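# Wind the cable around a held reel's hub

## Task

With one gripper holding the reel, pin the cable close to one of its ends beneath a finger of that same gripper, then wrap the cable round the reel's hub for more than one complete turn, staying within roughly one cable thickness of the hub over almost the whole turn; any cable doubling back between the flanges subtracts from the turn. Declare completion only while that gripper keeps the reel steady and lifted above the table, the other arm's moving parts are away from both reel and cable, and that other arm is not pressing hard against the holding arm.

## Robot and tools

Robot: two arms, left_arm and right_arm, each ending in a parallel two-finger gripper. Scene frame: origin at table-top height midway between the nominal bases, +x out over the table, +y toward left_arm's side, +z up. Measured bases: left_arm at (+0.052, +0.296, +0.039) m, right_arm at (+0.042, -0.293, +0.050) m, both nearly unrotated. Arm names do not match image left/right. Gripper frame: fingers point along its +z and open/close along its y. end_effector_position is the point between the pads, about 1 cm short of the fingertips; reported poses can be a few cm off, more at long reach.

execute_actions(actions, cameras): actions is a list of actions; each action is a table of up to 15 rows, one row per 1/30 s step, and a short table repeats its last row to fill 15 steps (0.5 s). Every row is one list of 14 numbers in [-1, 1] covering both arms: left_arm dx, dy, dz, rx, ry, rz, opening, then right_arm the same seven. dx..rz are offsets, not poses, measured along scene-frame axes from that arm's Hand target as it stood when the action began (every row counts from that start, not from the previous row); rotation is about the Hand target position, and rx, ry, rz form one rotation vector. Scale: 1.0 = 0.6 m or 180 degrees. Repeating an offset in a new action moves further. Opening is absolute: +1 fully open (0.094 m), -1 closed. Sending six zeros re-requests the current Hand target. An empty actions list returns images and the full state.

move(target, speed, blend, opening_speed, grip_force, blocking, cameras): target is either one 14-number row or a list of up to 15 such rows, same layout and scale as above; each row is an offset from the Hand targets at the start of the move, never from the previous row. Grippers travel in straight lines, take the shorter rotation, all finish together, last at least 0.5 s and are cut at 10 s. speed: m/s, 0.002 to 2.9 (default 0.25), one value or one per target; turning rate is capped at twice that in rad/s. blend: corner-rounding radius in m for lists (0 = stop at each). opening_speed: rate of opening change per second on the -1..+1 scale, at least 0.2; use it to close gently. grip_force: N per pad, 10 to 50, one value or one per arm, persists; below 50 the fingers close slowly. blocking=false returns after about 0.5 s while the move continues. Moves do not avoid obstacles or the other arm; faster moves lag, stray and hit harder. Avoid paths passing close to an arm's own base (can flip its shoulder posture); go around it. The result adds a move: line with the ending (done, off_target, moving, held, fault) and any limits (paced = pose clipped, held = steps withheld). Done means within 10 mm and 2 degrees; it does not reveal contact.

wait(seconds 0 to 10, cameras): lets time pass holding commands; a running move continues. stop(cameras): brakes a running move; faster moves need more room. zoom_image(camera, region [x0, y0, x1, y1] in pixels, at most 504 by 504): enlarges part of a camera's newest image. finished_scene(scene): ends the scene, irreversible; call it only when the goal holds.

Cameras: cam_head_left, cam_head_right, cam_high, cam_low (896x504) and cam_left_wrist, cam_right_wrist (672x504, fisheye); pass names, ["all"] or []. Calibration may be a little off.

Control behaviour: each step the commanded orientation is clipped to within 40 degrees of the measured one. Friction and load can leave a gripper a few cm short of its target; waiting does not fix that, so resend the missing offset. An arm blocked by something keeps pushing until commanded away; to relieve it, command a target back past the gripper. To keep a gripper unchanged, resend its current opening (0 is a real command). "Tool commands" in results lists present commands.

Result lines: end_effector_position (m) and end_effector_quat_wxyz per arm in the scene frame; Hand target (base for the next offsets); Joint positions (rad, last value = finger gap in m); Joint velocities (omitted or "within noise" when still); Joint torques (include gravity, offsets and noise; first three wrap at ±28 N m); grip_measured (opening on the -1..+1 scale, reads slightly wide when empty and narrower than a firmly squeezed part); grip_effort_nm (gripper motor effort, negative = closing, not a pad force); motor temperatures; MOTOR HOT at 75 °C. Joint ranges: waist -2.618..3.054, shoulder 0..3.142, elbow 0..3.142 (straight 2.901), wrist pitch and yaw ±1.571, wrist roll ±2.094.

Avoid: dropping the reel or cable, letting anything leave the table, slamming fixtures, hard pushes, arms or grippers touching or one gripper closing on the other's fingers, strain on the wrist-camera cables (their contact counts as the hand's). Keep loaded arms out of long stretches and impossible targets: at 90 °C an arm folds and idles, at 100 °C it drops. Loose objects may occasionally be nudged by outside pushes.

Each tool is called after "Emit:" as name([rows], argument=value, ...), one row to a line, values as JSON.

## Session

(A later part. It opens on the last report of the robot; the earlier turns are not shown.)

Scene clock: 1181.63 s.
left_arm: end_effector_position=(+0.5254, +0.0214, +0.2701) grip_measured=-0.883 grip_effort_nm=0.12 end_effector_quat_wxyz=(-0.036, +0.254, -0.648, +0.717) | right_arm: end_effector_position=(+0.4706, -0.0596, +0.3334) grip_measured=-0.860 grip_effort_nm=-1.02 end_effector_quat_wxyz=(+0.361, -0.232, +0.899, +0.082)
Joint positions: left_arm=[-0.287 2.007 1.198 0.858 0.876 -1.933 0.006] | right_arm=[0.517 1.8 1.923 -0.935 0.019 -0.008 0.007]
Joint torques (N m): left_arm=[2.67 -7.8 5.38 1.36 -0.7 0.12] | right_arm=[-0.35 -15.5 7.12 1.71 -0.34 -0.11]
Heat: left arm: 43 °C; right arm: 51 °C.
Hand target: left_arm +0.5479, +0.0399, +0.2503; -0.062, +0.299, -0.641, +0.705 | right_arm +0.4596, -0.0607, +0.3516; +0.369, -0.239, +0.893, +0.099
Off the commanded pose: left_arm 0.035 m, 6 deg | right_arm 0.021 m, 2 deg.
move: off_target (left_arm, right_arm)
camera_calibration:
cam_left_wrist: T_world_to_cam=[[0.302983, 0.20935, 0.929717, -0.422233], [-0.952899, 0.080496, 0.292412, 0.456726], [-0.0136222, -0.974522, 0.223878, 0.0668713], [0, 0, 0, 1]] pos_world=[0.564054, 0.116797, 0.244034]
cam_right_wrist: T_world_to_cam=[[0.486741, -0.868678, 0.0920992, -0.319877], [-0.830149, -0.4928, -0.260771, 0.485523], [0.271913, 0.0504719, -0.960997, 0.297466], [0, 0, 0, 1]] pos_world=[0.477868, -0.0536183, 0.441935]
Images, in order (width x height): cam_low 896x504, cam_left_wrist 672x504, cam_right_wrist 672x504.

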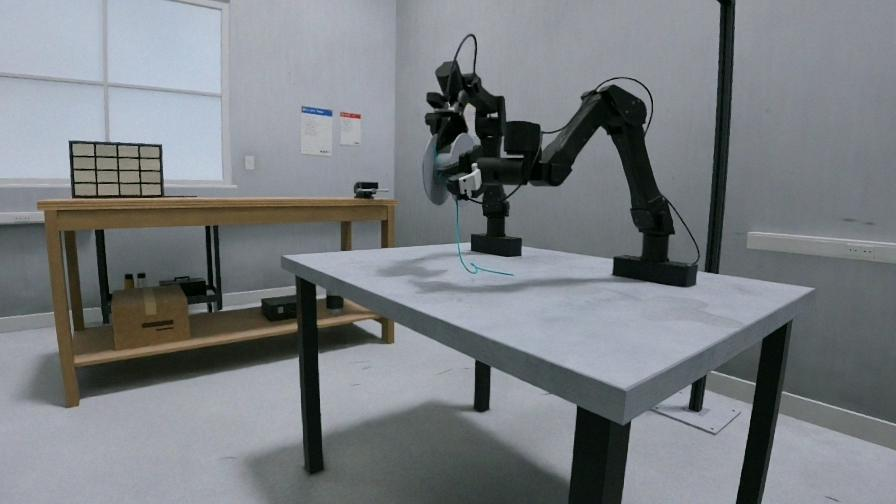

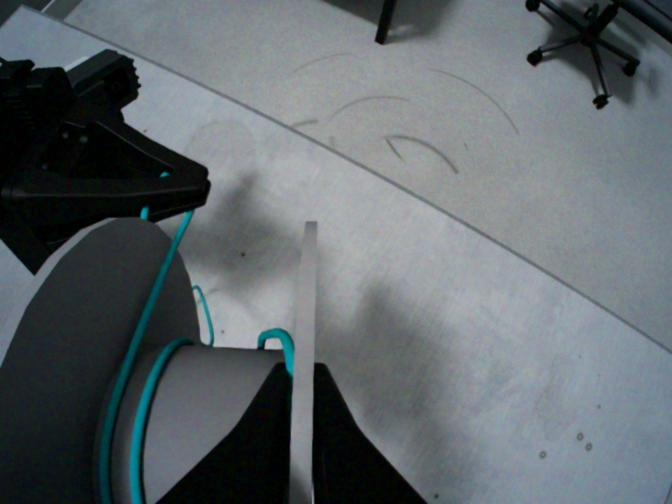

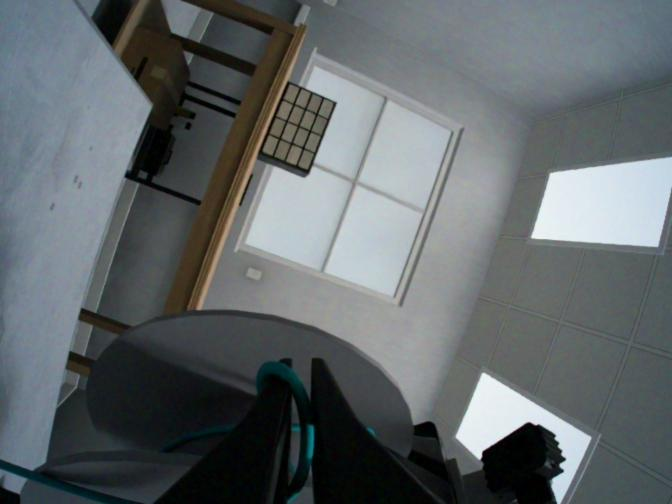

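Emit:
move(target=[-0.01,-0.012,-0.12,0,0,0,-0.88,0,0,0,0,0,0,-1], speed=0.06, cameras=["cam_right_wrist","cam_left_wrist","cam_low"])

Scene clock: 1187.60 s.
left_arm: end_effector_position=(+0.5390, +0.0290, +0.1839) grip_measured=-0.883 grip_effort_nm=0.12 end_effector_quat_wxyz=(-0.055, +0.294, -0.640, +0.708) | right_arm: end_effector_position=(+0.4625, -0.0604, +0.3266) grip_measured=-0.860 grip_effort_nm=-1.02 end_effector_quat_wxyz=(+0.341, -0.240, +0.905, +0.085)
Joint positions: left_arm=[-0.285 2.205 1.12 1.097 0.794 -1.932 0.006] | right_arm=[0.516 1.8 1.923 -0.975 0 -0.016 0.007]
Joint torques (N m): left_arm=[0.53 -9.68 4.97 1.53 -0.06 0.15] | right_arm=[-0.35 -15.58 7.02 2.07 -0.18 -0.02]
Heat: left arm: 42 °C; right arm: 51 °C.
Hand target: left_arm +0.5420, +0.0328, +0.1782; -0.062, +0.299, -0.641, +0.705 | right_arm +0.4596, -0.0607, +0.3516; +0.369, -0.239, +0.893, +0.099
Off the commanded pose: left_arm 0.007 m, 1 deg | right_arm 0.025 m, 4 deg.
move: off_target (right_arm)
camera_calibration:
cam_left_wrist: T_world_to_cam=[[0.317645, 0.22805, 0.920378, -0.354542], [-0.94519, -0.00124967, 0.326518, 0.486327], [0.0756125, -0.973649, 0.215153, 0.0471459], [0, 0, 0, 1]] pos_world=[0.568725, 0.127365, 0.157375]
cam_right_wrist: T_world_to_cam=[[0.505899, -0.858642, 0.0824636, -0.321053], [-0.83063, -0.510705, -0.221887, 0.463067], [0.232636, 0.0437558, -0.971579, 0.314317], [0, 0, 0, 1]] pos_world=[0.473936, -0.0529315, 0.434608]
Images, in order (width x height): cam_low 896x504, cam_left_wrist 672x504, cam_right_wrist 672x504.

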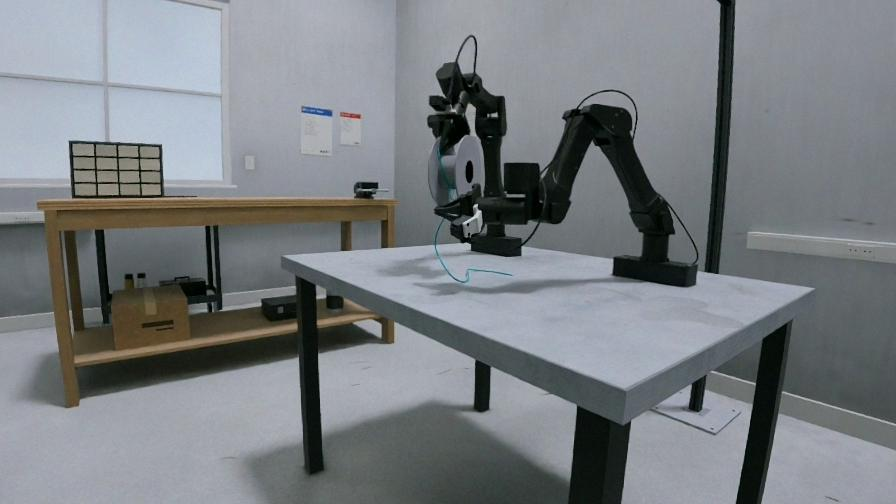

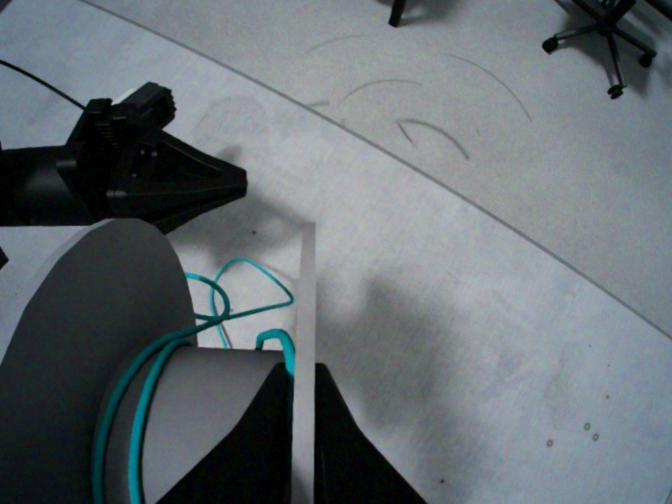

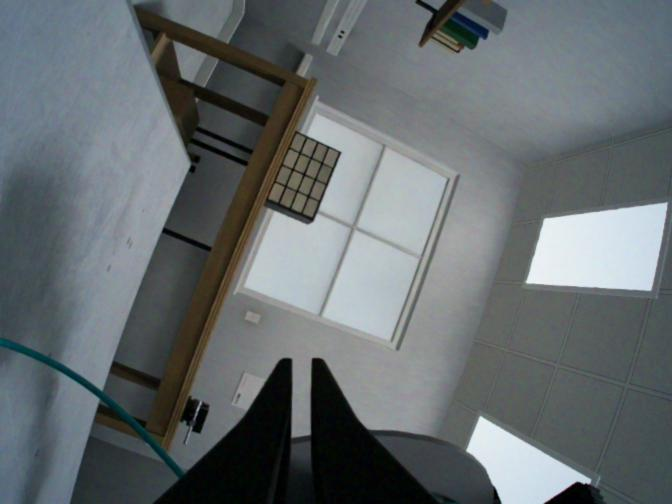

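Emit:
zoom_image(camera="cam_left_wrist", region=[60, 230, 336, 504])

Emit:
zoom_image(camera="cam_low", region=[400, 110, 560, 300])

Scaled by 1.826 from the camera's 672x504 image, which has a finer 960x720 frame.

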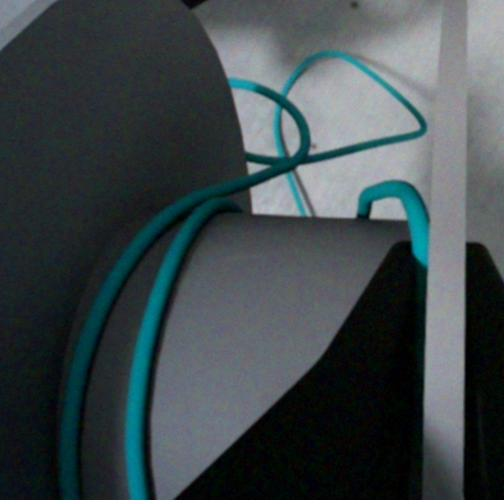

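Scaled by 2.653 from the camera's 896x504 image, which has a finer 1280x720 frame.

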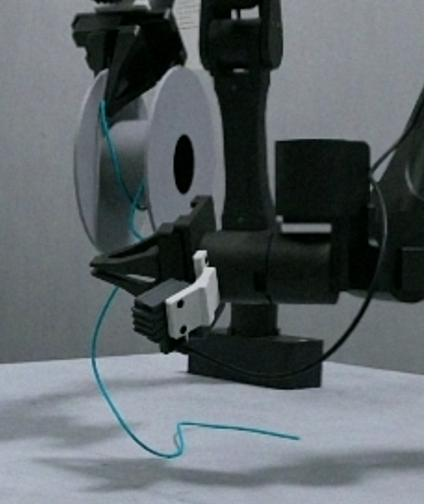

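Emit:
move([
  [-0.083,0.144,-0.02,0,0,0,-0.6,0,0,0,0,0,0,-1],
  [-0.083,0.144,-0.05,0.3056,-0.5292,0,0.2,0,0,0,0,0,0,-1],
], speed=[0.1,0.5], cameras=["cam_right_wrist","cam_left_wrist","cam_low","cam_head_left"])

Scene clock: 1205.70 s.
left_arm: end_effector_position=(+0.4938, +0.1178, +0.1499) grip_measured=+0.197 grip_effort_nm=0.13 end_effector_quat_wxyz=(+0.613, +0.350, +0.613, -0.355) | right_arm: end_effector_position=(+0.4625, -0.0604, +0.3266) grip_measured=-0.860 grip_effort_nm=-1.02 end_effector_quat_wxyz=(+0.341, -0.240, +0.905, +0.085)
Joint positions: left_arm=[-0.081 2.176 0.824 1.359 0.979 -0.013 0.056] | right_arm=[0.516 1.8 1.923 -0.975 0 -0.016 0.007]
Joint torques (N m): left_arm=[0.32 -8.8 3.4 1.45 0.09 0.12] | right_arm=[-0.31 -15.56 6.97 2.07 -0.17 -0.02]
Motor temperatures (°C): left_arm=[29 37 41 41 28 28 30] | right_arm=[30 52 40 42 27 26 36]
Heat: left arm: 41 °C; right arm: 52 °C.
Hand target: left_arm +0.4921, +0.1191, +0.1483; +0.613, +0.354, +0.612, -0.354 | right_arm +0.4596, -0.0607, +0.3516; +0.369, -0.239, +0.893, +0.099
Off the commanded pose: left_arm 0.003 m, 0 deg | right_arm 0.025 m, 4 deg.
move: off_target (right_arm)
camera_calibration:
cam_left_wrist: T_world_to_cam=[[-0.881576, -0.469055, 0.0530185, 0.475225], [-0.253441, 0.37557, -0.891468, 0.251409], [0.398235, -0.799334, -0.449972, 0.0641784], [0, 0, 0, 1]] pos_world=[0.457106, 0.179785, 0.227806]
cam_right_wrist: T_world_to_cam=[[0.505899, -0.858642, 0.0824636, -0.321053], [-0.83063, -0.510705, -0.221887, 0.463067], [0.232636, 0.0437558, -0.971579, 0.314317], [0, 0, 0, 1]] pos_world=[0.473936, -0.0529315, 0.434608]
Images, in order (width x height): cam_head_left 896x504, cam_low 896x504, cam_left_wrist 672x504, cam_right_wrist 672x504.

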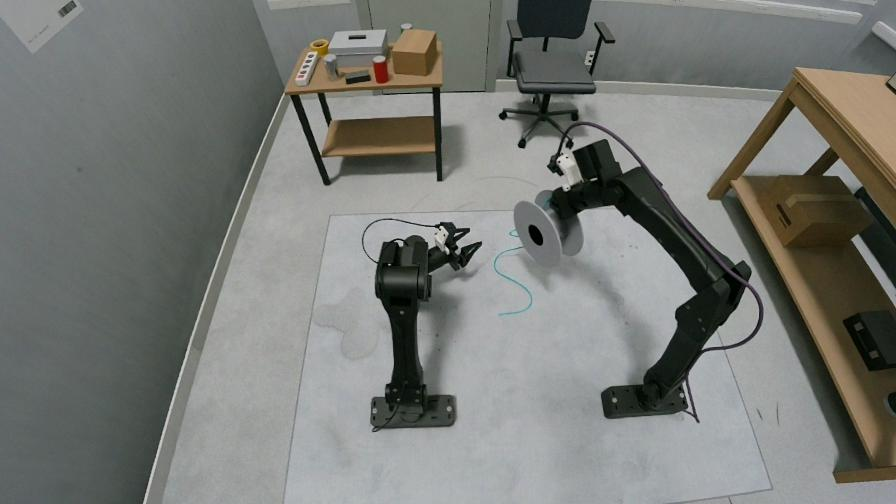

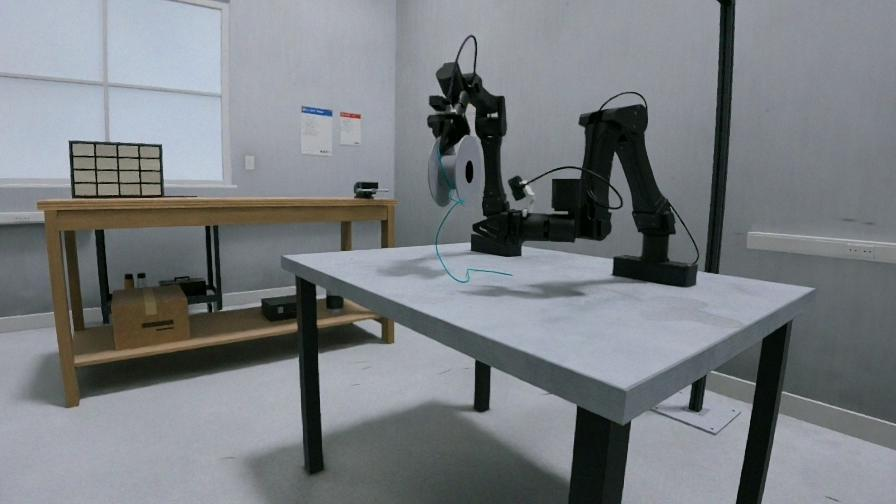

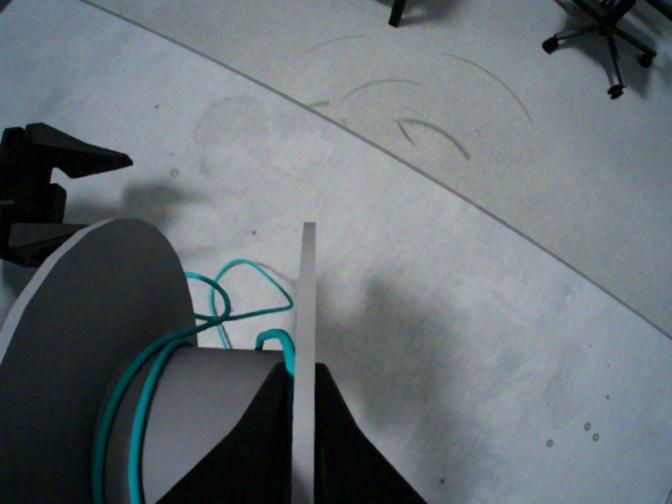

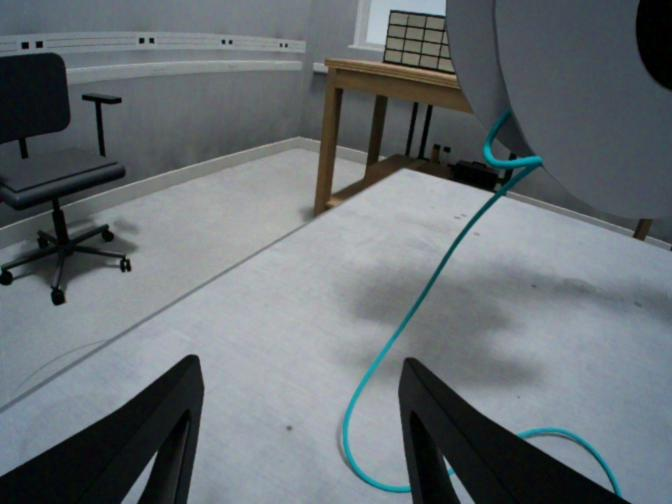

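Emit:
move(target=[-0.0895,-0.056,-0.039,0,0,0,0.2,0,0,0,0,0,0,-1], speed=0.15, cameras=["cam_right_wrist"])

Scene clock: 1223.57 s.
left_arm: end_effector_position=(+0.4382, +0.0857, +0.1194) grip_measured=+0.197 grip_effort_nm=0.13 end_effector_quat_wxyz=(+0.591, +0.349, +0.629, -0.364) | right_arm: end_effector_position=(+0.4625, -0.0604, +0.3266) grip_measured=-0.860 grip_effort_nm=-1.02 end_effector_quat_wxyz=(+0.341, -0.240, +0.905, +0.085)
Joint positions: left_arm=[-0.195 2.18 0.615 1.509 0.878 -0.003 0.056] | right_arm=[0.516 1.8 1.923 -0.975 0 -0.016 0.007]
Joint torques (N m): left_arm=[-0.21 -7.06 2.52 2.04 -0.08 0.12] | right_arm=[-0.31 -15.57 7.01 2.08 -0.17 -0.02]
Heat: left arm: 42 °C; right arm: 52 °C.
Hand target: left_arm +0.4385, +0.0856, +0.1248; +0.613, +0.354, +0.612, -0.354 | right_arm +0.4596, -0.0607, +0.3516; +0.369, -0.239, +0.893, +0.099
Off the commanded pose: left_arm 0.006 m, 3 deg | right_arm 0.025 m, 4 deg.
joint sent to its limit (left arm) — joint 4 (wrist pitch), upper limit. The joint targets still meet the commanded pose.
move: off_target (left_arm, right_arm)
camera_calibration:
cam_right_wrist: T_world_to_cam=[[0.505899, -0.858642, 0.0824636, -0.321053], [-0.83063, -0.510705, -0.221887, 0.463067], [0.232636, 0.0437558, -0.971579, 0.314317], [0, 0, 0, 1]] pos_world=[0.473936, -0.0529315, 0.434608]
Images, in order (width x height): cam_right_wrist 672x504.

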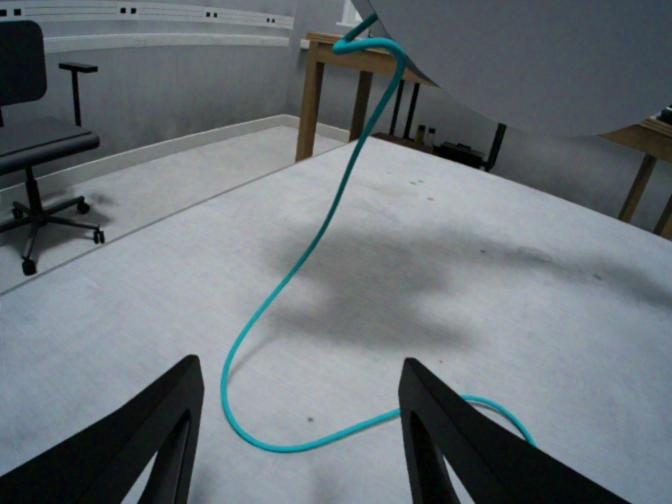

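Emit:
move(target=[0.0815,-0.165,0.012,0,0,0,0.2,0,0,0,0,0,0,-1], speed=0.12, cameras=["cam_right_wrist","cam_left_wrist","cam_low"])

Scene clock: 1233.90 s.
left_arm: end_effector_position=(+0.4818, -0.0112, +0.1317) grip_measured=+0.197 grip_effort_nm=0.13 end_effector_quat_wxyz=(+0.608, +0.355, +0.613, -0.358) | right_arm: end_effector_position=(+0.4625, -0.0604, +0.3266) grip_measured=-0.860 grip_effort_nm=-1.02 end_effector_quat_wxyz=(+0.341, -0.240, +0.905, +0.085)
Joint positions: left_arm=[-0.432 2.274 0.923 1.345 0.641 -0.003 0.056] | right_arm=[0.516 1.8 1.923 -0.975 0 -0.016 0.007]
Joint torques (N m): left_arm=[-0.17 -8.72 5.87 1.55 -0.09 0.02] | right_arm=[-0.31 -15.58 7.01 2.07 -0.17 -0.04]
Heat: left arm: 42 °C; right arm: 52 °C.
Hand target: left_arm +0.4874, -0.0134, +0.1321; +0.613, +0.354, +0.612, -0.354 | right_arm +0.4596, -0.0607, +0.3516; +0.369, -0.239, +0.893, +0.099
Off the commanded pose: left_arm 0.006 m, 1 deg | right_arm 0.025 m, 4 deg.
move: off_target (right_arm)
camera_calibration:
cam_left_wrist: T_world_to_cam=[[-0.887189, -0.458332, 0.0531707, 0.407863], [-0.25246, 0.385738, -0.887395, 0.279742], [0.386212, -0.800711, -0.457933, -0.0354984], [0, 0, 0, 1]] pos_world=[0.446185, 0.0506051, 0.2103]
cam_right_wrist: T_world_to_cam=[[0.505899, -0.858642, 0.0824636, -0.321053], [-0.83063, -0.510705, -0.221887, 0.463067], [0.232636, 0.0437558, -0.971579, 0.314317], [0, 0, 0, 1]] pos_world=[0.473936, -0.0529315, 0.434608]
Images, in order (width x height): cam_low 896x504, cam_left_wrist 672x504, cam_right_wrist 672x504.

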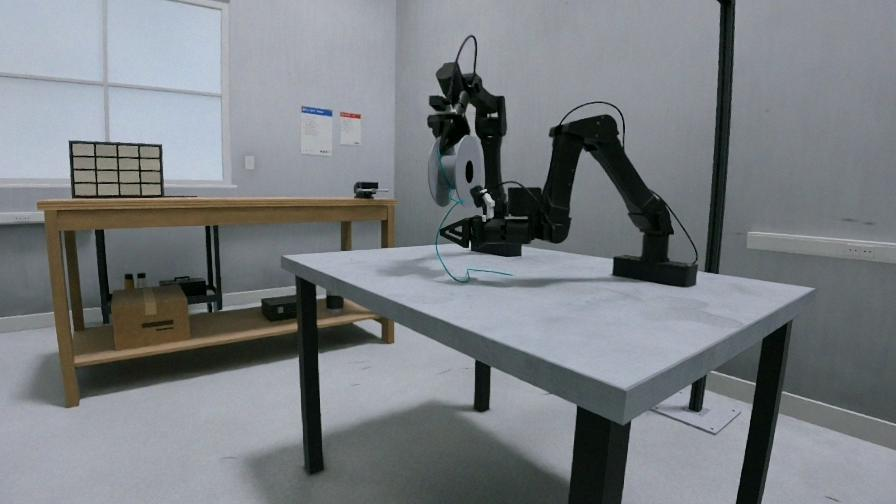

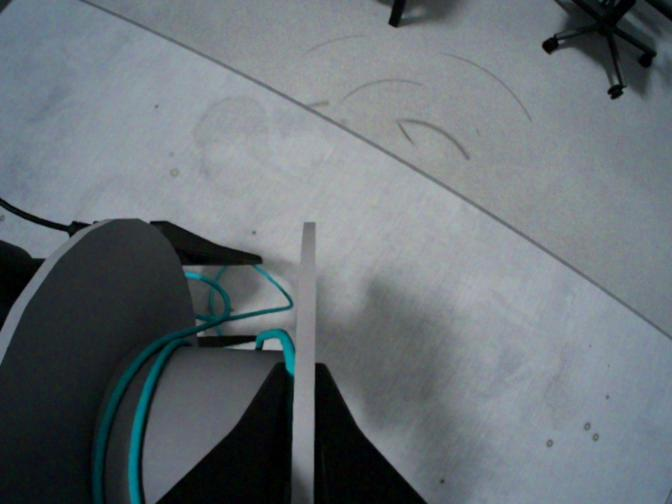

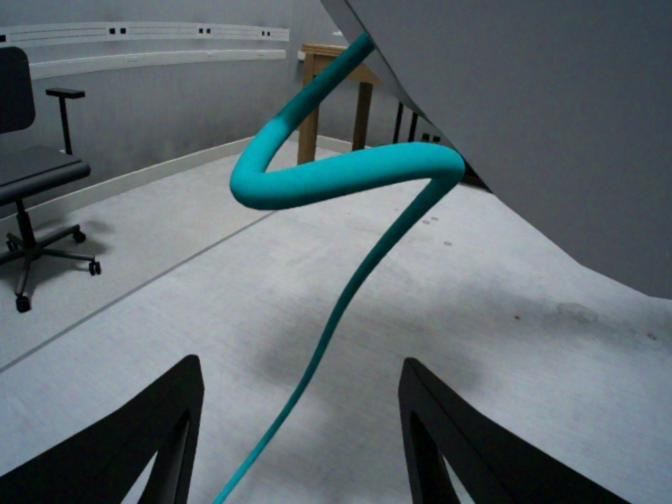

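Emit:
move(target=[0,0,0,0,0,0,-0.96,0,0,0,0,0,0,-1], opening_speed=0.8, cameras=["cam_right_wrist","cam_left_wrist"])

Scene clock: 1243.50 s.
left_arm: end_effector_position=(+0.4819, -0.0112, +0.1316) grip_measured=-0.957 grip_effort_nm=-0.15 end_effector_quat_wxyz=(+0.608, +0.355, +0.614, -0.357) | right_arm: end_effector_position=(+0.4625, -0.0604, +0.3266) grip_measured=-0.860 grip_effort_nm=-1.02 end_effector_quat_wxyz=(+0.341, -0.240, +0.905, +0.085)
Joint positions: left_arm=[-0.432 2.274 0.923 1.344 0.64 -0.003 0.002] | right_arm=[0.516 1.8 1.923 -0.975 0 -0.016 0.007]
Joint torques (N m): left_arm=[-0.28 -8.65 5.91 1.55 -0.08 0.02] | right_arm=[-0.31 -15.58 7.02 2.08 -0.18 -0.03]
Heat: left arm: 41 °C; right arm: 53 °C.
Hand target: left_arm +0.4874, -0.0134, +0.1321; +0.613, +0.354, +0.612, -0.354 | right_arm +0.4596, -0.0607, +0.3516; +0.369, -0.239, +0.893, +0.099
Off the commanded pose: left_arm 0.006 m, 1 deg | right_arm 0.025 m, 4 deg.
move: off_target (right_arm)
camera_calibration:
cam_left_wrist: T_world_to_cam=[[-0.886792, -0.45905, 0.0536049, 0.407724], [-0.253357, 0.385846, -0.887093, 0.28001], [0.386537, -0.800248, -0.458468, -0.0356381], [0, 0, 0, 1]] pos_world=[0.446284, 0.0506058, 0.2102]
cam_right_wrist: T_world_to_cam=[[0.505899, -0.858642, 0.0824636, -0.321053], [-0.83063, -0.510705, -0.221887, 0.463067], [0.232636, 0.0437558, -0.971579, 0.314317], [0, 0, 0, 1]] pos_world=[0.473936, -0.0529315, 0.434608]
Images, in order (width x height): cam_left_wrist 672x504, cam_right_wrist 672x504.

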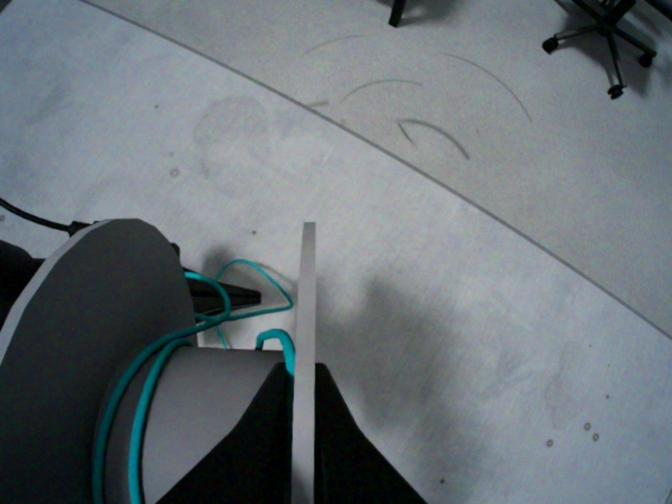

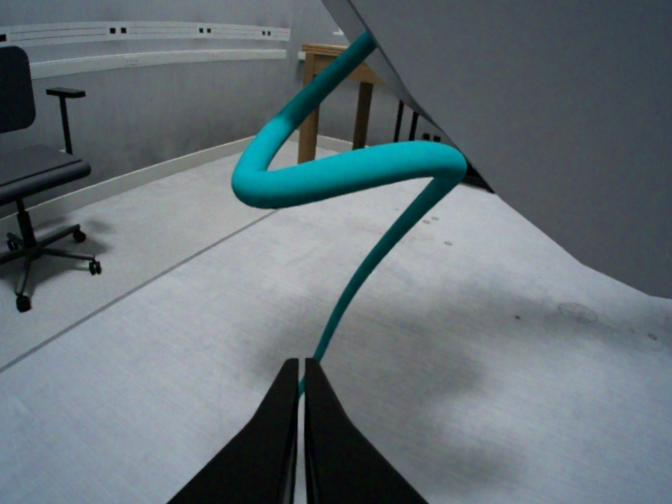

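Emit:
move(target=[0.0385,0.052,-0.078,0,0,0,-0.96,0,0,0,0,0,0,-1], speed=0.05, cameras=["cam_right_wrist","cam_left_wrist","cam_low"])

Scene clock: 1254.10 s.
left_arm: end_effector_position=(+0.5059, +0.0178, +0.0795) grip_measured=-0.957 grip_effort_nm=-0.15 end_effector_quat_wxyz=(+0.600, +0.349, +0.626, -0.356) | right_arm: end_effector_position=(+0.4625, -0.0604, +0.3266) grip_measured=-0.860 grip_effort_nm=-1.02 end_effector_quat_wxyz=(+0.341, -0.240, +0.905, +0.085)
Joint positions: left_arm=[-0.342 2.463 1.007 1.42 0.717 -0.003 0.002] | right_arm=[0.516 1.8 1.923 -0.975 0 -0.016 0.007]
Joint torques (N m): left_arm=[0.46 -9.37 5.27 1.78 0.15 0.03] | right_arm=[-0.31 -15.57 6.99 2.08 -0.17 -0.03]
Heat: left arm: 41 °C; right arm: 53 °C.
Hand target: left_arm +0.5105, +0.0178, +0.0854; +0.613, +0.354, +0.612, -0.354 | right_arm +0.4596, -0.0607, +0.3516; +0.369, -0.239, +0.893, +0.099
Off the commanded pose: left_arm 0.007 m, 2 deg | right_arm 0.025 m, 4 deg.
move: off_target (right_arm)
camera_calibration:
cam_left_wrist: T_world_to_cam=[[-0.87897, -0.471097, 0.0740211, 0.439681], [-0.283, 0.390365, -0.876086, 0.24268], [0.383826, -0.791001, -0.47644, -0.0429522], [0, 0, 0, 1]] pos_world=[0.471631, 0.0784235, 0.159598]
cam_right_wrist: T_world_to_cam=[[0.505899, -0.858642, 0.0824636, -0.321053], [-0.83063, -0.510705, -0.221887, 0.463067], [0.232636, 0.0437558, -0.971579, 0.314317], [0, 0, 0, 1]] pos_world=[0.473936, -0.0529315, 0.434608]
Images, in order (width x height): cam_low 896x504, cam_left_wrist 672x504, cam_right_wrist 672x504.

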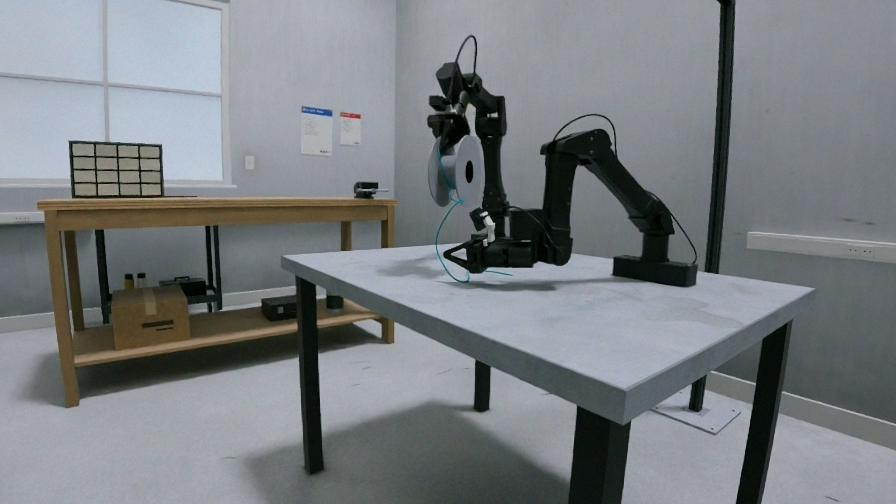

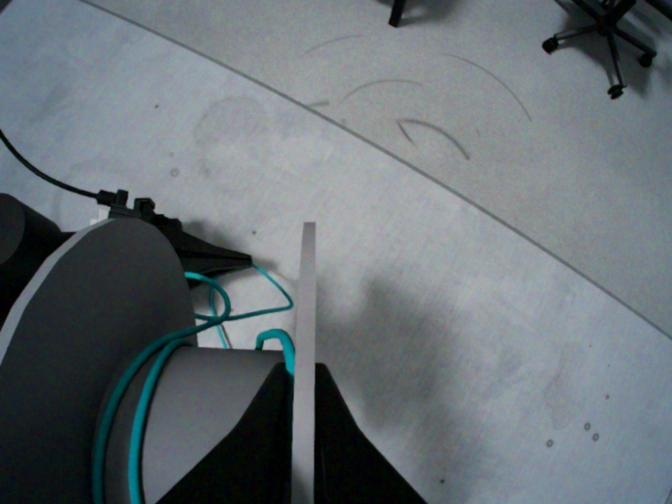

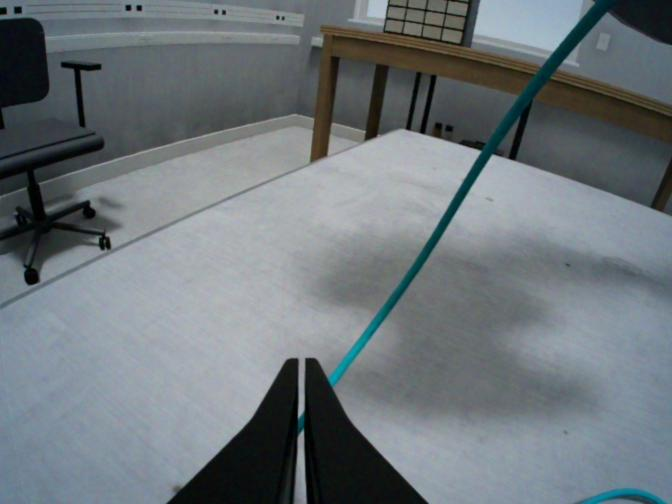

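Emit:
move(target=[0.115,0.067,-0.01,0,0,0,-1,0,0,0,0,0,0,-1], speed=0.06, cameras=["cam_right_wrist","cam_left_wrist","cam_low"])

Scene clock: 1259.43 s.
left_arm: end_effector_position=(+0.5758, +0.0577, +0.0803) grip_measured=-0.995 grip_effort_nm=-0.27 end_effector_quat_wxyz=(+0.611, +0.350, +0.615, -0.353) | right_arm: end_effector_position=(+0.4625, -0.0604, +0.3266) grip_measured=-0.860 grip_effort_nm=-1.02 end_effector_quat_wxyz=(+0.341, -0.240, +0.905, +0.085)
Joint positions: left_arm=[-0.206 2.577 1.296 1.276 0.852 -0.003 0] | right_arm=[0.516 1.8 1.923 -0.975 0 -0.016 0.007]
Joint torques (N m): left_arm=[0.39 -10.47 6.32 1.44 0.13 0.03] | right_arm=[-0.31 -15.61 7.01 2.08 -0.17 -0.03]
Heat: left arm: 41 °C; right arm: 53 °C.
Hand target: left_arm +0.5795, +0.0580, +0.0793; +0.613, +0.354, +0.612, -0.354 | right_arm +0.4596, -0.0607, +0.3516; +0.369, -0.239, +0.893, +0.099
Off the commanded pose: left_arm 0.004 m, 1 deg | right_arm 0.025 m, 4 deg.
move: off_target (right_arm)
camera_calibration:
cam_left_wrist: T_world_to_cam=[[-0.880124, -0.471761, 0.0531374, 0.522311], [-0.257627, 0.380597, -0.88813, 0.23462], [0.398761, -0.795354, -0.456511, -0.0477923], [0, 0, 0, 1]] pos_world=[0.539201, 0.119099, 0.158801]
cam_right_wrist: T_world_to_cam=[[0.505899, -0.858642, 0.0824636, -0.321053], [-0.83063, -0.510705, -0.221887, 0.463067], [0.232636, 0.0437558, -0.971579, 0.314317], [0, 0, 0, 1]] pos_world=[0.473936, -0.0529315, 0.434608]
Images, in order (width x height): cam_low 896x504, cam_left_wrist 672x504, cam_right_wrist 672x504.

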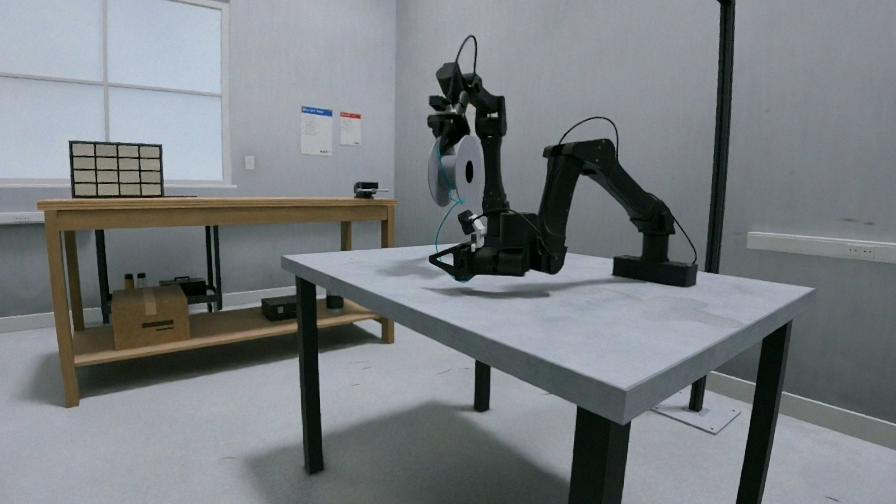

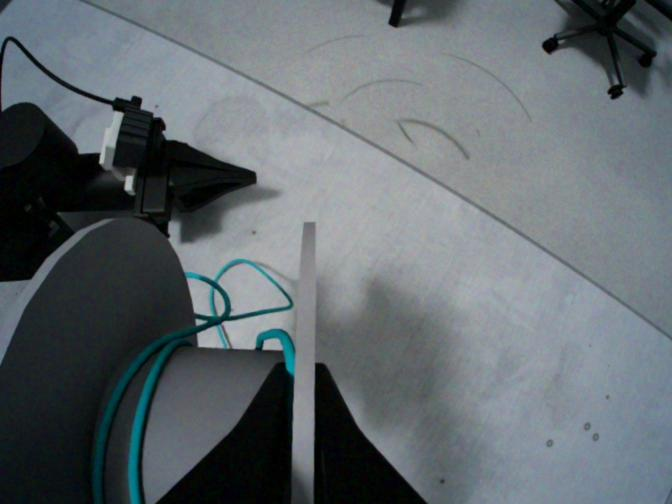

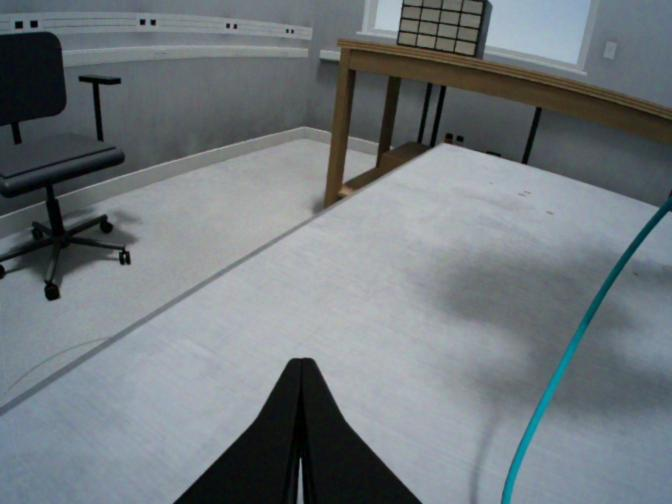

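Emit:
zoom_image(camera="cam_low", region=[420, 115, 500, 215])

Emit:
zoom_image(camera="cam_left_wrist", region=[60, 230, 336, 504])

Scaled by 5.040 from the camera's 896x504 image, which has a finer 1280x720 frame.

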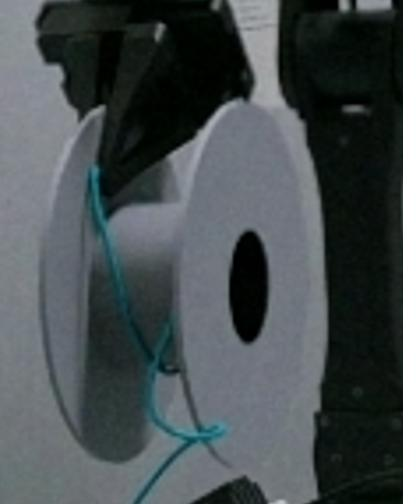

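Scaled by 1.826 from the camera's 672x504 image, which has a finer 960x720 frame.

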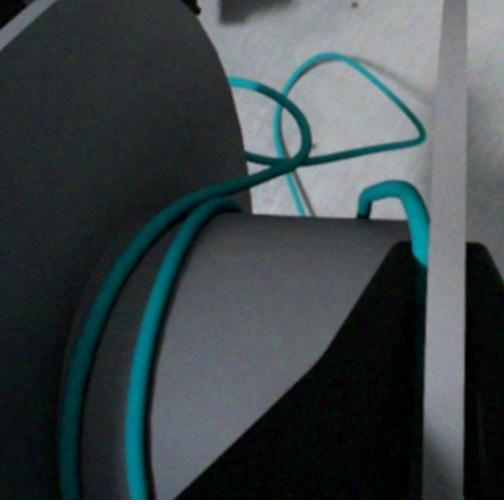

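Emit:
move([
  [-0.079,0.137,0.05,0,0,0,-0.5,0,0,0,0,0,0,-1],
  [-0.2425,0.045,0.102,0,0,0,0.2,0,0,0,0,0,0,-1],
], speed=0.2, blend=[0.03,0], cameras=["cam_right_wrist"])

Scene clock: 1281.50 s.
left_arm: end_effector_position=(+0.4331, +0.0850, +0.1223) grip_measured=+0.197 grip_effort_nm=0.13 end_effector_quat_wxyz=(+0.590, +0.348, +0.631, -0.364) | right_arm: end_effector_position=(+0.4625, -0.0604, +0.3266) grip_measured=-0.860 grip_effort_nm=-1.02 end_effector_quat_wxyz=(+0.341, -0.240, +0.905, +0.085)
Joint positions: left_arm=[-0.201 2.154 0.591 1.502 0.87 -0.002 0.056] | right_arm=[0.516 1.8 1.923 -0.975 0 -0.016 0.007]
Joint torques (N m): left_arm=[-0.18 -10.26 2.32 1.81 -0.06 0.03] | right_arm=[-0.31 -15.57 7.02 2.08 -0.17 -0.03]
Heat: left arm: 41 °C; right arm: 53 °C.
Hand target: left_arm +0.4340, +0.0850, +0.1405; +0.613, +0.354, +0.612, -0.354 | right_arm +0.4596, -0.0607, +0.3516; +0.369, -0.239, +0.893, +0.099
Off the commanded pose: left_arm 0.018 m, 4 deg | right_arm 0.025 m, 4 deg.
move: off_target (left_arm, right_arm); target 2's new opening was sent with left_arm's hand 0.018 m and 4 deg from that target
camera_calibration:
cam_right_wrist: T_world_to_cam=[[0.505899, -0.858642, 0.0824636, -0.321053], [-0.83063, -0.510705, -0.221887, 0.463067], [0.232636, 0.0437558, -0.971579, 0.314317], [0, 0, 0, 1]] pos_world=[0.473936, -0.0529315, 0.434608]
Images, in order (width x height): cam_right_wrist 672x504.

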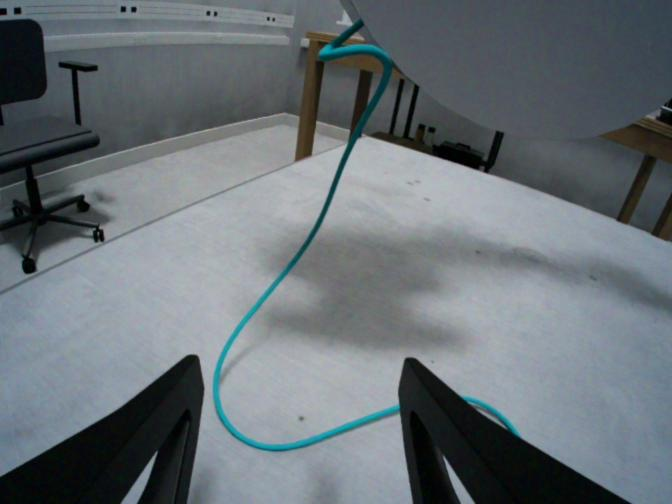

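Emit:
move(target=[0.116,-0.179,-0.054,0,0,0,0.2,0,0,0,0,0,0,-1], speed=0.12, cameras=["cam_right_wrist","cam_left_wrist"])

Scene clock: 1287.77 s.
left_arm: end_effector_position=(+0.4983, -0.0199, +0.1082) grip_measured=+0.197 grip_effort_nm=0.13 end_effector_quat_wxyz=(+0.608, +0.355, +0.613, -0.357) | right_arm: end_effector_position=(+0.4625, -0.0604, +0.3266) grip_measured=-0.860 grip_effort_nm=-1.02 end_effector_quat_wxyz=(+0.341, -0.240, +0.905, +0.085)
Joint positions: left_arm=[-0.435 2.392 1.023 1.363 0.637 -0.002 0.056] | right_arm=[0.516 1.8 1.923 -0.975 0 -0.016 0.007]
Joint torques (N m): left_arm=[-0.2 -9.22 5.93 1.56 -0.08 0.01] | right_arm=[-0.32 -15.56 6.99 2.07 -0.18 -0.03]
Heat: left arm: 41 °C; right arm: 53 °C.
Hand target: left_arm +0.5036, -0.0224, +0.1081; +0.613, +0.354, +0.612, -0.354 | right_arm +0.4596, -0.0607, +0.3516; +0.369, -0.239, +0.893, +0.099
Off the commanded pose: left_arm 0.006 m, 1 deg | right_arm 0.025 m, 4 deg.
move: off_target (right_arm)
camera_calibration:
cam_left_wrist: T_world_to_cam=[[-0.886848, -0.459041, 0.0527488, 0.419627], [-0.252428, 0.385707, -0.887418, 0.266376], [0.387015, -0.80032, -0.457938, -0.0599477], [0, 0, 0, 1]] pos_world=[0.462587, 0.0419054, 0.1868]
cam_right_wrist: T_world_to_cam=[[0.505899, -0.858642, 0.0824636, -0.321053], [-0.83063, -0.510705, -0.221887, 0.463067], [0.232636, 0.0437558, -0.971579, 0.314317], [0, 0, 0, 1]] pos_world=[0.473936, -0.0529315, 0.434608]
Images, in order (width x height): cam_left_wrist 672x504, cam_right_wrist 672x504.

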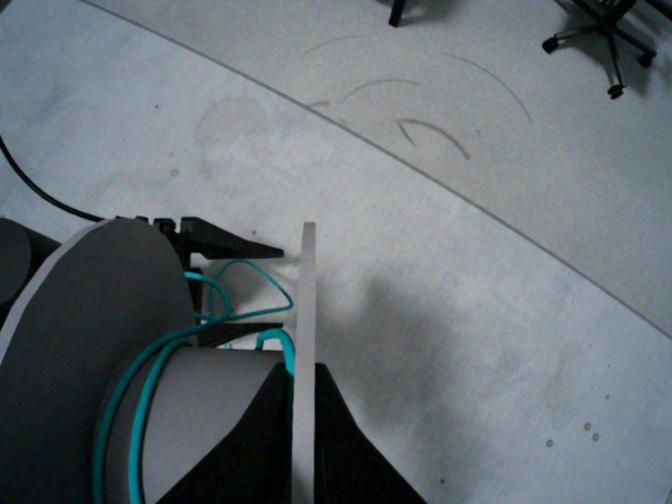

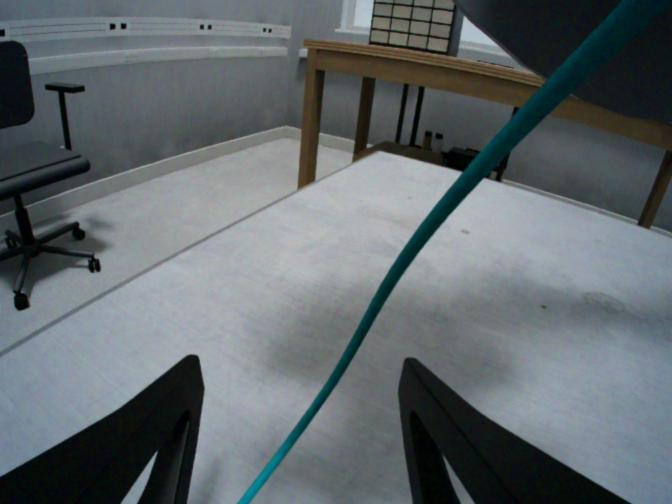

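Emit:
move([
  [0,0,-0.045,0,0,0,0.2,0,0,0,0,0,0,-1],
  [0.0315,-0.0622,-0.045,0,0,0,0.2,0,0,0,0,0,0,-1],
], speed=0.1, blend=[0.01,0], cameras=["cam_right_wrist","cam_left_wrist"])

Scene clock: 1310.63 s.
left_arm: end_effector_position=(+0.5175, -0.0578, +0.0814) grip_measured=+0.197 grip_effort_nm=0.13 end_effector_quat_wxyz=(+0.608, +0.356, +0.613, -0.358) | right_arm: end_effector_position=(+0.4625, -0.0604, +0.3266) grip_measured=-0.860 grip_effort_nm=-1.02 end_effector_quat_wxyz=(+0.341, -0.240, +0.905, +0.085)
Joint positions: left_arm=[-0.498 2.543 1.214 1.323 0.576 -0.002 0.056] | right_arm=[0.516 1.8 1.923 -0.975 0 -0.016 0.007]
Joint torques (N m): left_arm=[-0.23 -10.37 6.04 1.57 -0.06 0.02] | right_arm=[-0.31 -15.58 7.02 2.08 -0.17 -0.03]
Heat: left arm: 41 °C; right arm: 54 °C.
Hand target: left_arm +0.5224, -0.0598, +0.0810; +0.613, +0.354, +0.612, -0.354 | right_arm +0.4596, -0.0607, +0.3516; +0.369, -0.239, +0.893, +0.099
Off the commanded pose: left_arm 0.005 m, 1 deg | right_arm 0.025 m, 4 deg.
move: off_target (right_arm)
camera_calibration:
cam_left_wrist: T_world_to_cam=[[-0.887551, -0.457722, 0.0523809, 0.421063], [-0.25164, 0.386401, -0.88734, 0.261662], [0.385915, -0.80074, -0.458132, -0.109419], [0, 0, 0, 1]] pos_world=[0.481786, 0.00400654, 0.159999]
cam_right_wrist: T_world_to_cam=[[0.505899, -0.858642, 0.0824636, -0.321053], [-0.83063, -0.510705, -0.221887, 0.463067], [0.232636, 0.0437558, -0.971579, 0.314317], [0, 0, 0, 1]] pos_world=[0.473936, -0.0529315, 0.434608]
Images, in order (width x height): cam_left_wrist 672x504, cam_right_wrist 672x504.

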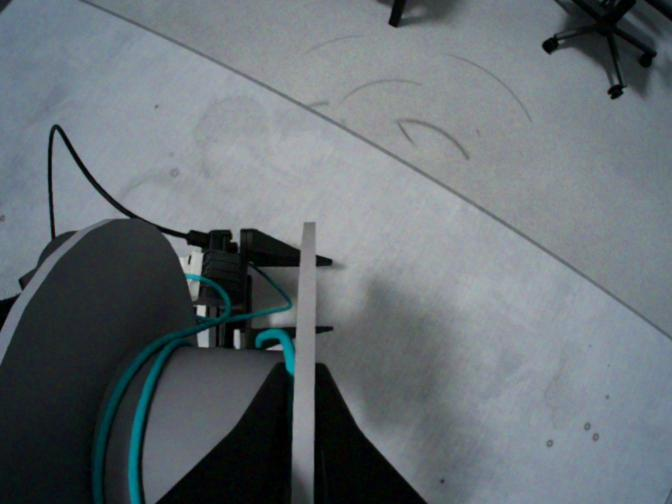

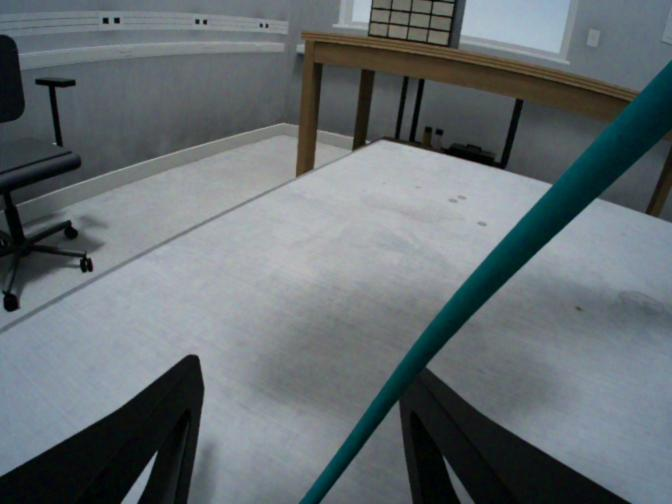

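Emit:
move(target=[0,0,0,0,0,0,-0.96,0,0,0,0,0,0,-1], opening_speed=0.8, cameras=["cam_right_wrist","cam_left_wrist"])

Scene clock: 1314.43 s.
left_arm: end_effector_position=(+0.5176, -0.0577, +0.0813) grip_measured=-0.957 grip_effort_nm=-0.15 end_effector_quat_wxyz=(+0.608, +0.356, +0.613, -0.357) | right_arm: end_effector_position=(+0.4624, -0.0603, +0.3266) grip_measured=-0.860 grip_effort_nm=-1.02 end_effector_quat_wxyz=(+0.341, -0.240, +0.905, +0.085)
Joint positions: left_arm=[-0.498 2.543 1.214 1.323 0.575 -0.002 0.002] | right_arm=[0.516 1.8 1.923 -0.975 -0.001 -0.016 0.007]
Joint torques (N m): left_arm=[-0.14 -10.37 6.06 1.55 -0.06 0] | right_arm=[-0.29 -15.57 7.02 2.08 -0.18 -0.03]
Heat: left arm: 41 °C; right arm: 54 °C.
Hand target: left_arm +0.5224, -0.0598, +0.0810; +0.613, +0.354, +0.612, -0.354 | right_arm +0.4596, -0.0607, +0.3516; +0.369, -0.239, +0.893, +0.099
Off the commanded pose: left_arm 0.005 m, 1 deg | right_arm 0.025 m, 4 deg.
move: off_target (right_arm)
camera_calibration:
cam_left_wrist: T_world_to_cam=[[-0.887168, -0.458411, 0.0528382, 0.42099], [-0.252562, 0.386546, -0.887015, 0.262015], [0.386193, -0.800276, -0.458708, -0.109585], [0, 0, 0, 1]] pos_world=[0.481985, 0.00400725, 0.159899]
cam_right_wrist: T_world_to_cam=[[0.506169, -0.858512, 0.0821655, -0.321045], [-0.830519, -0.510898, -0.221858, 0.462992], [0.232446, 0.0440574, -0.971611, 0.314438], [0, 0, 0, 1]] pos_world=[0.473937, -0.0529326, 0.434608]
Images, in order (width x height): cam_left_wrist 672x504, cam_right_wrist 672x504.

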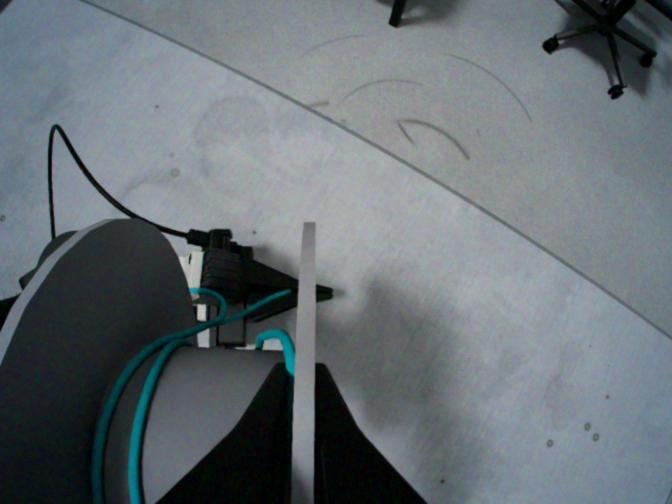

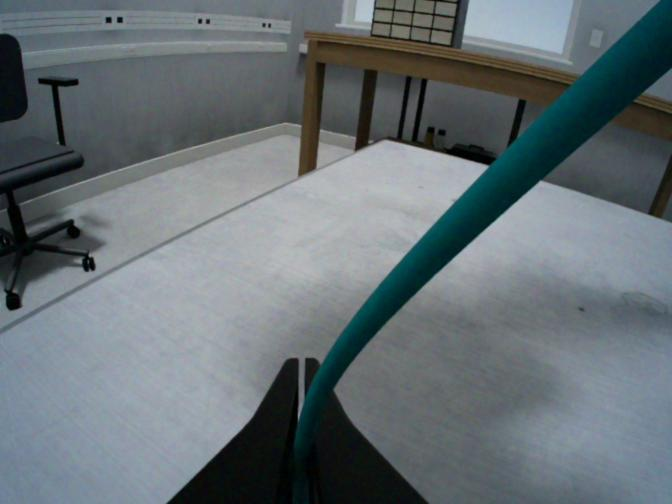

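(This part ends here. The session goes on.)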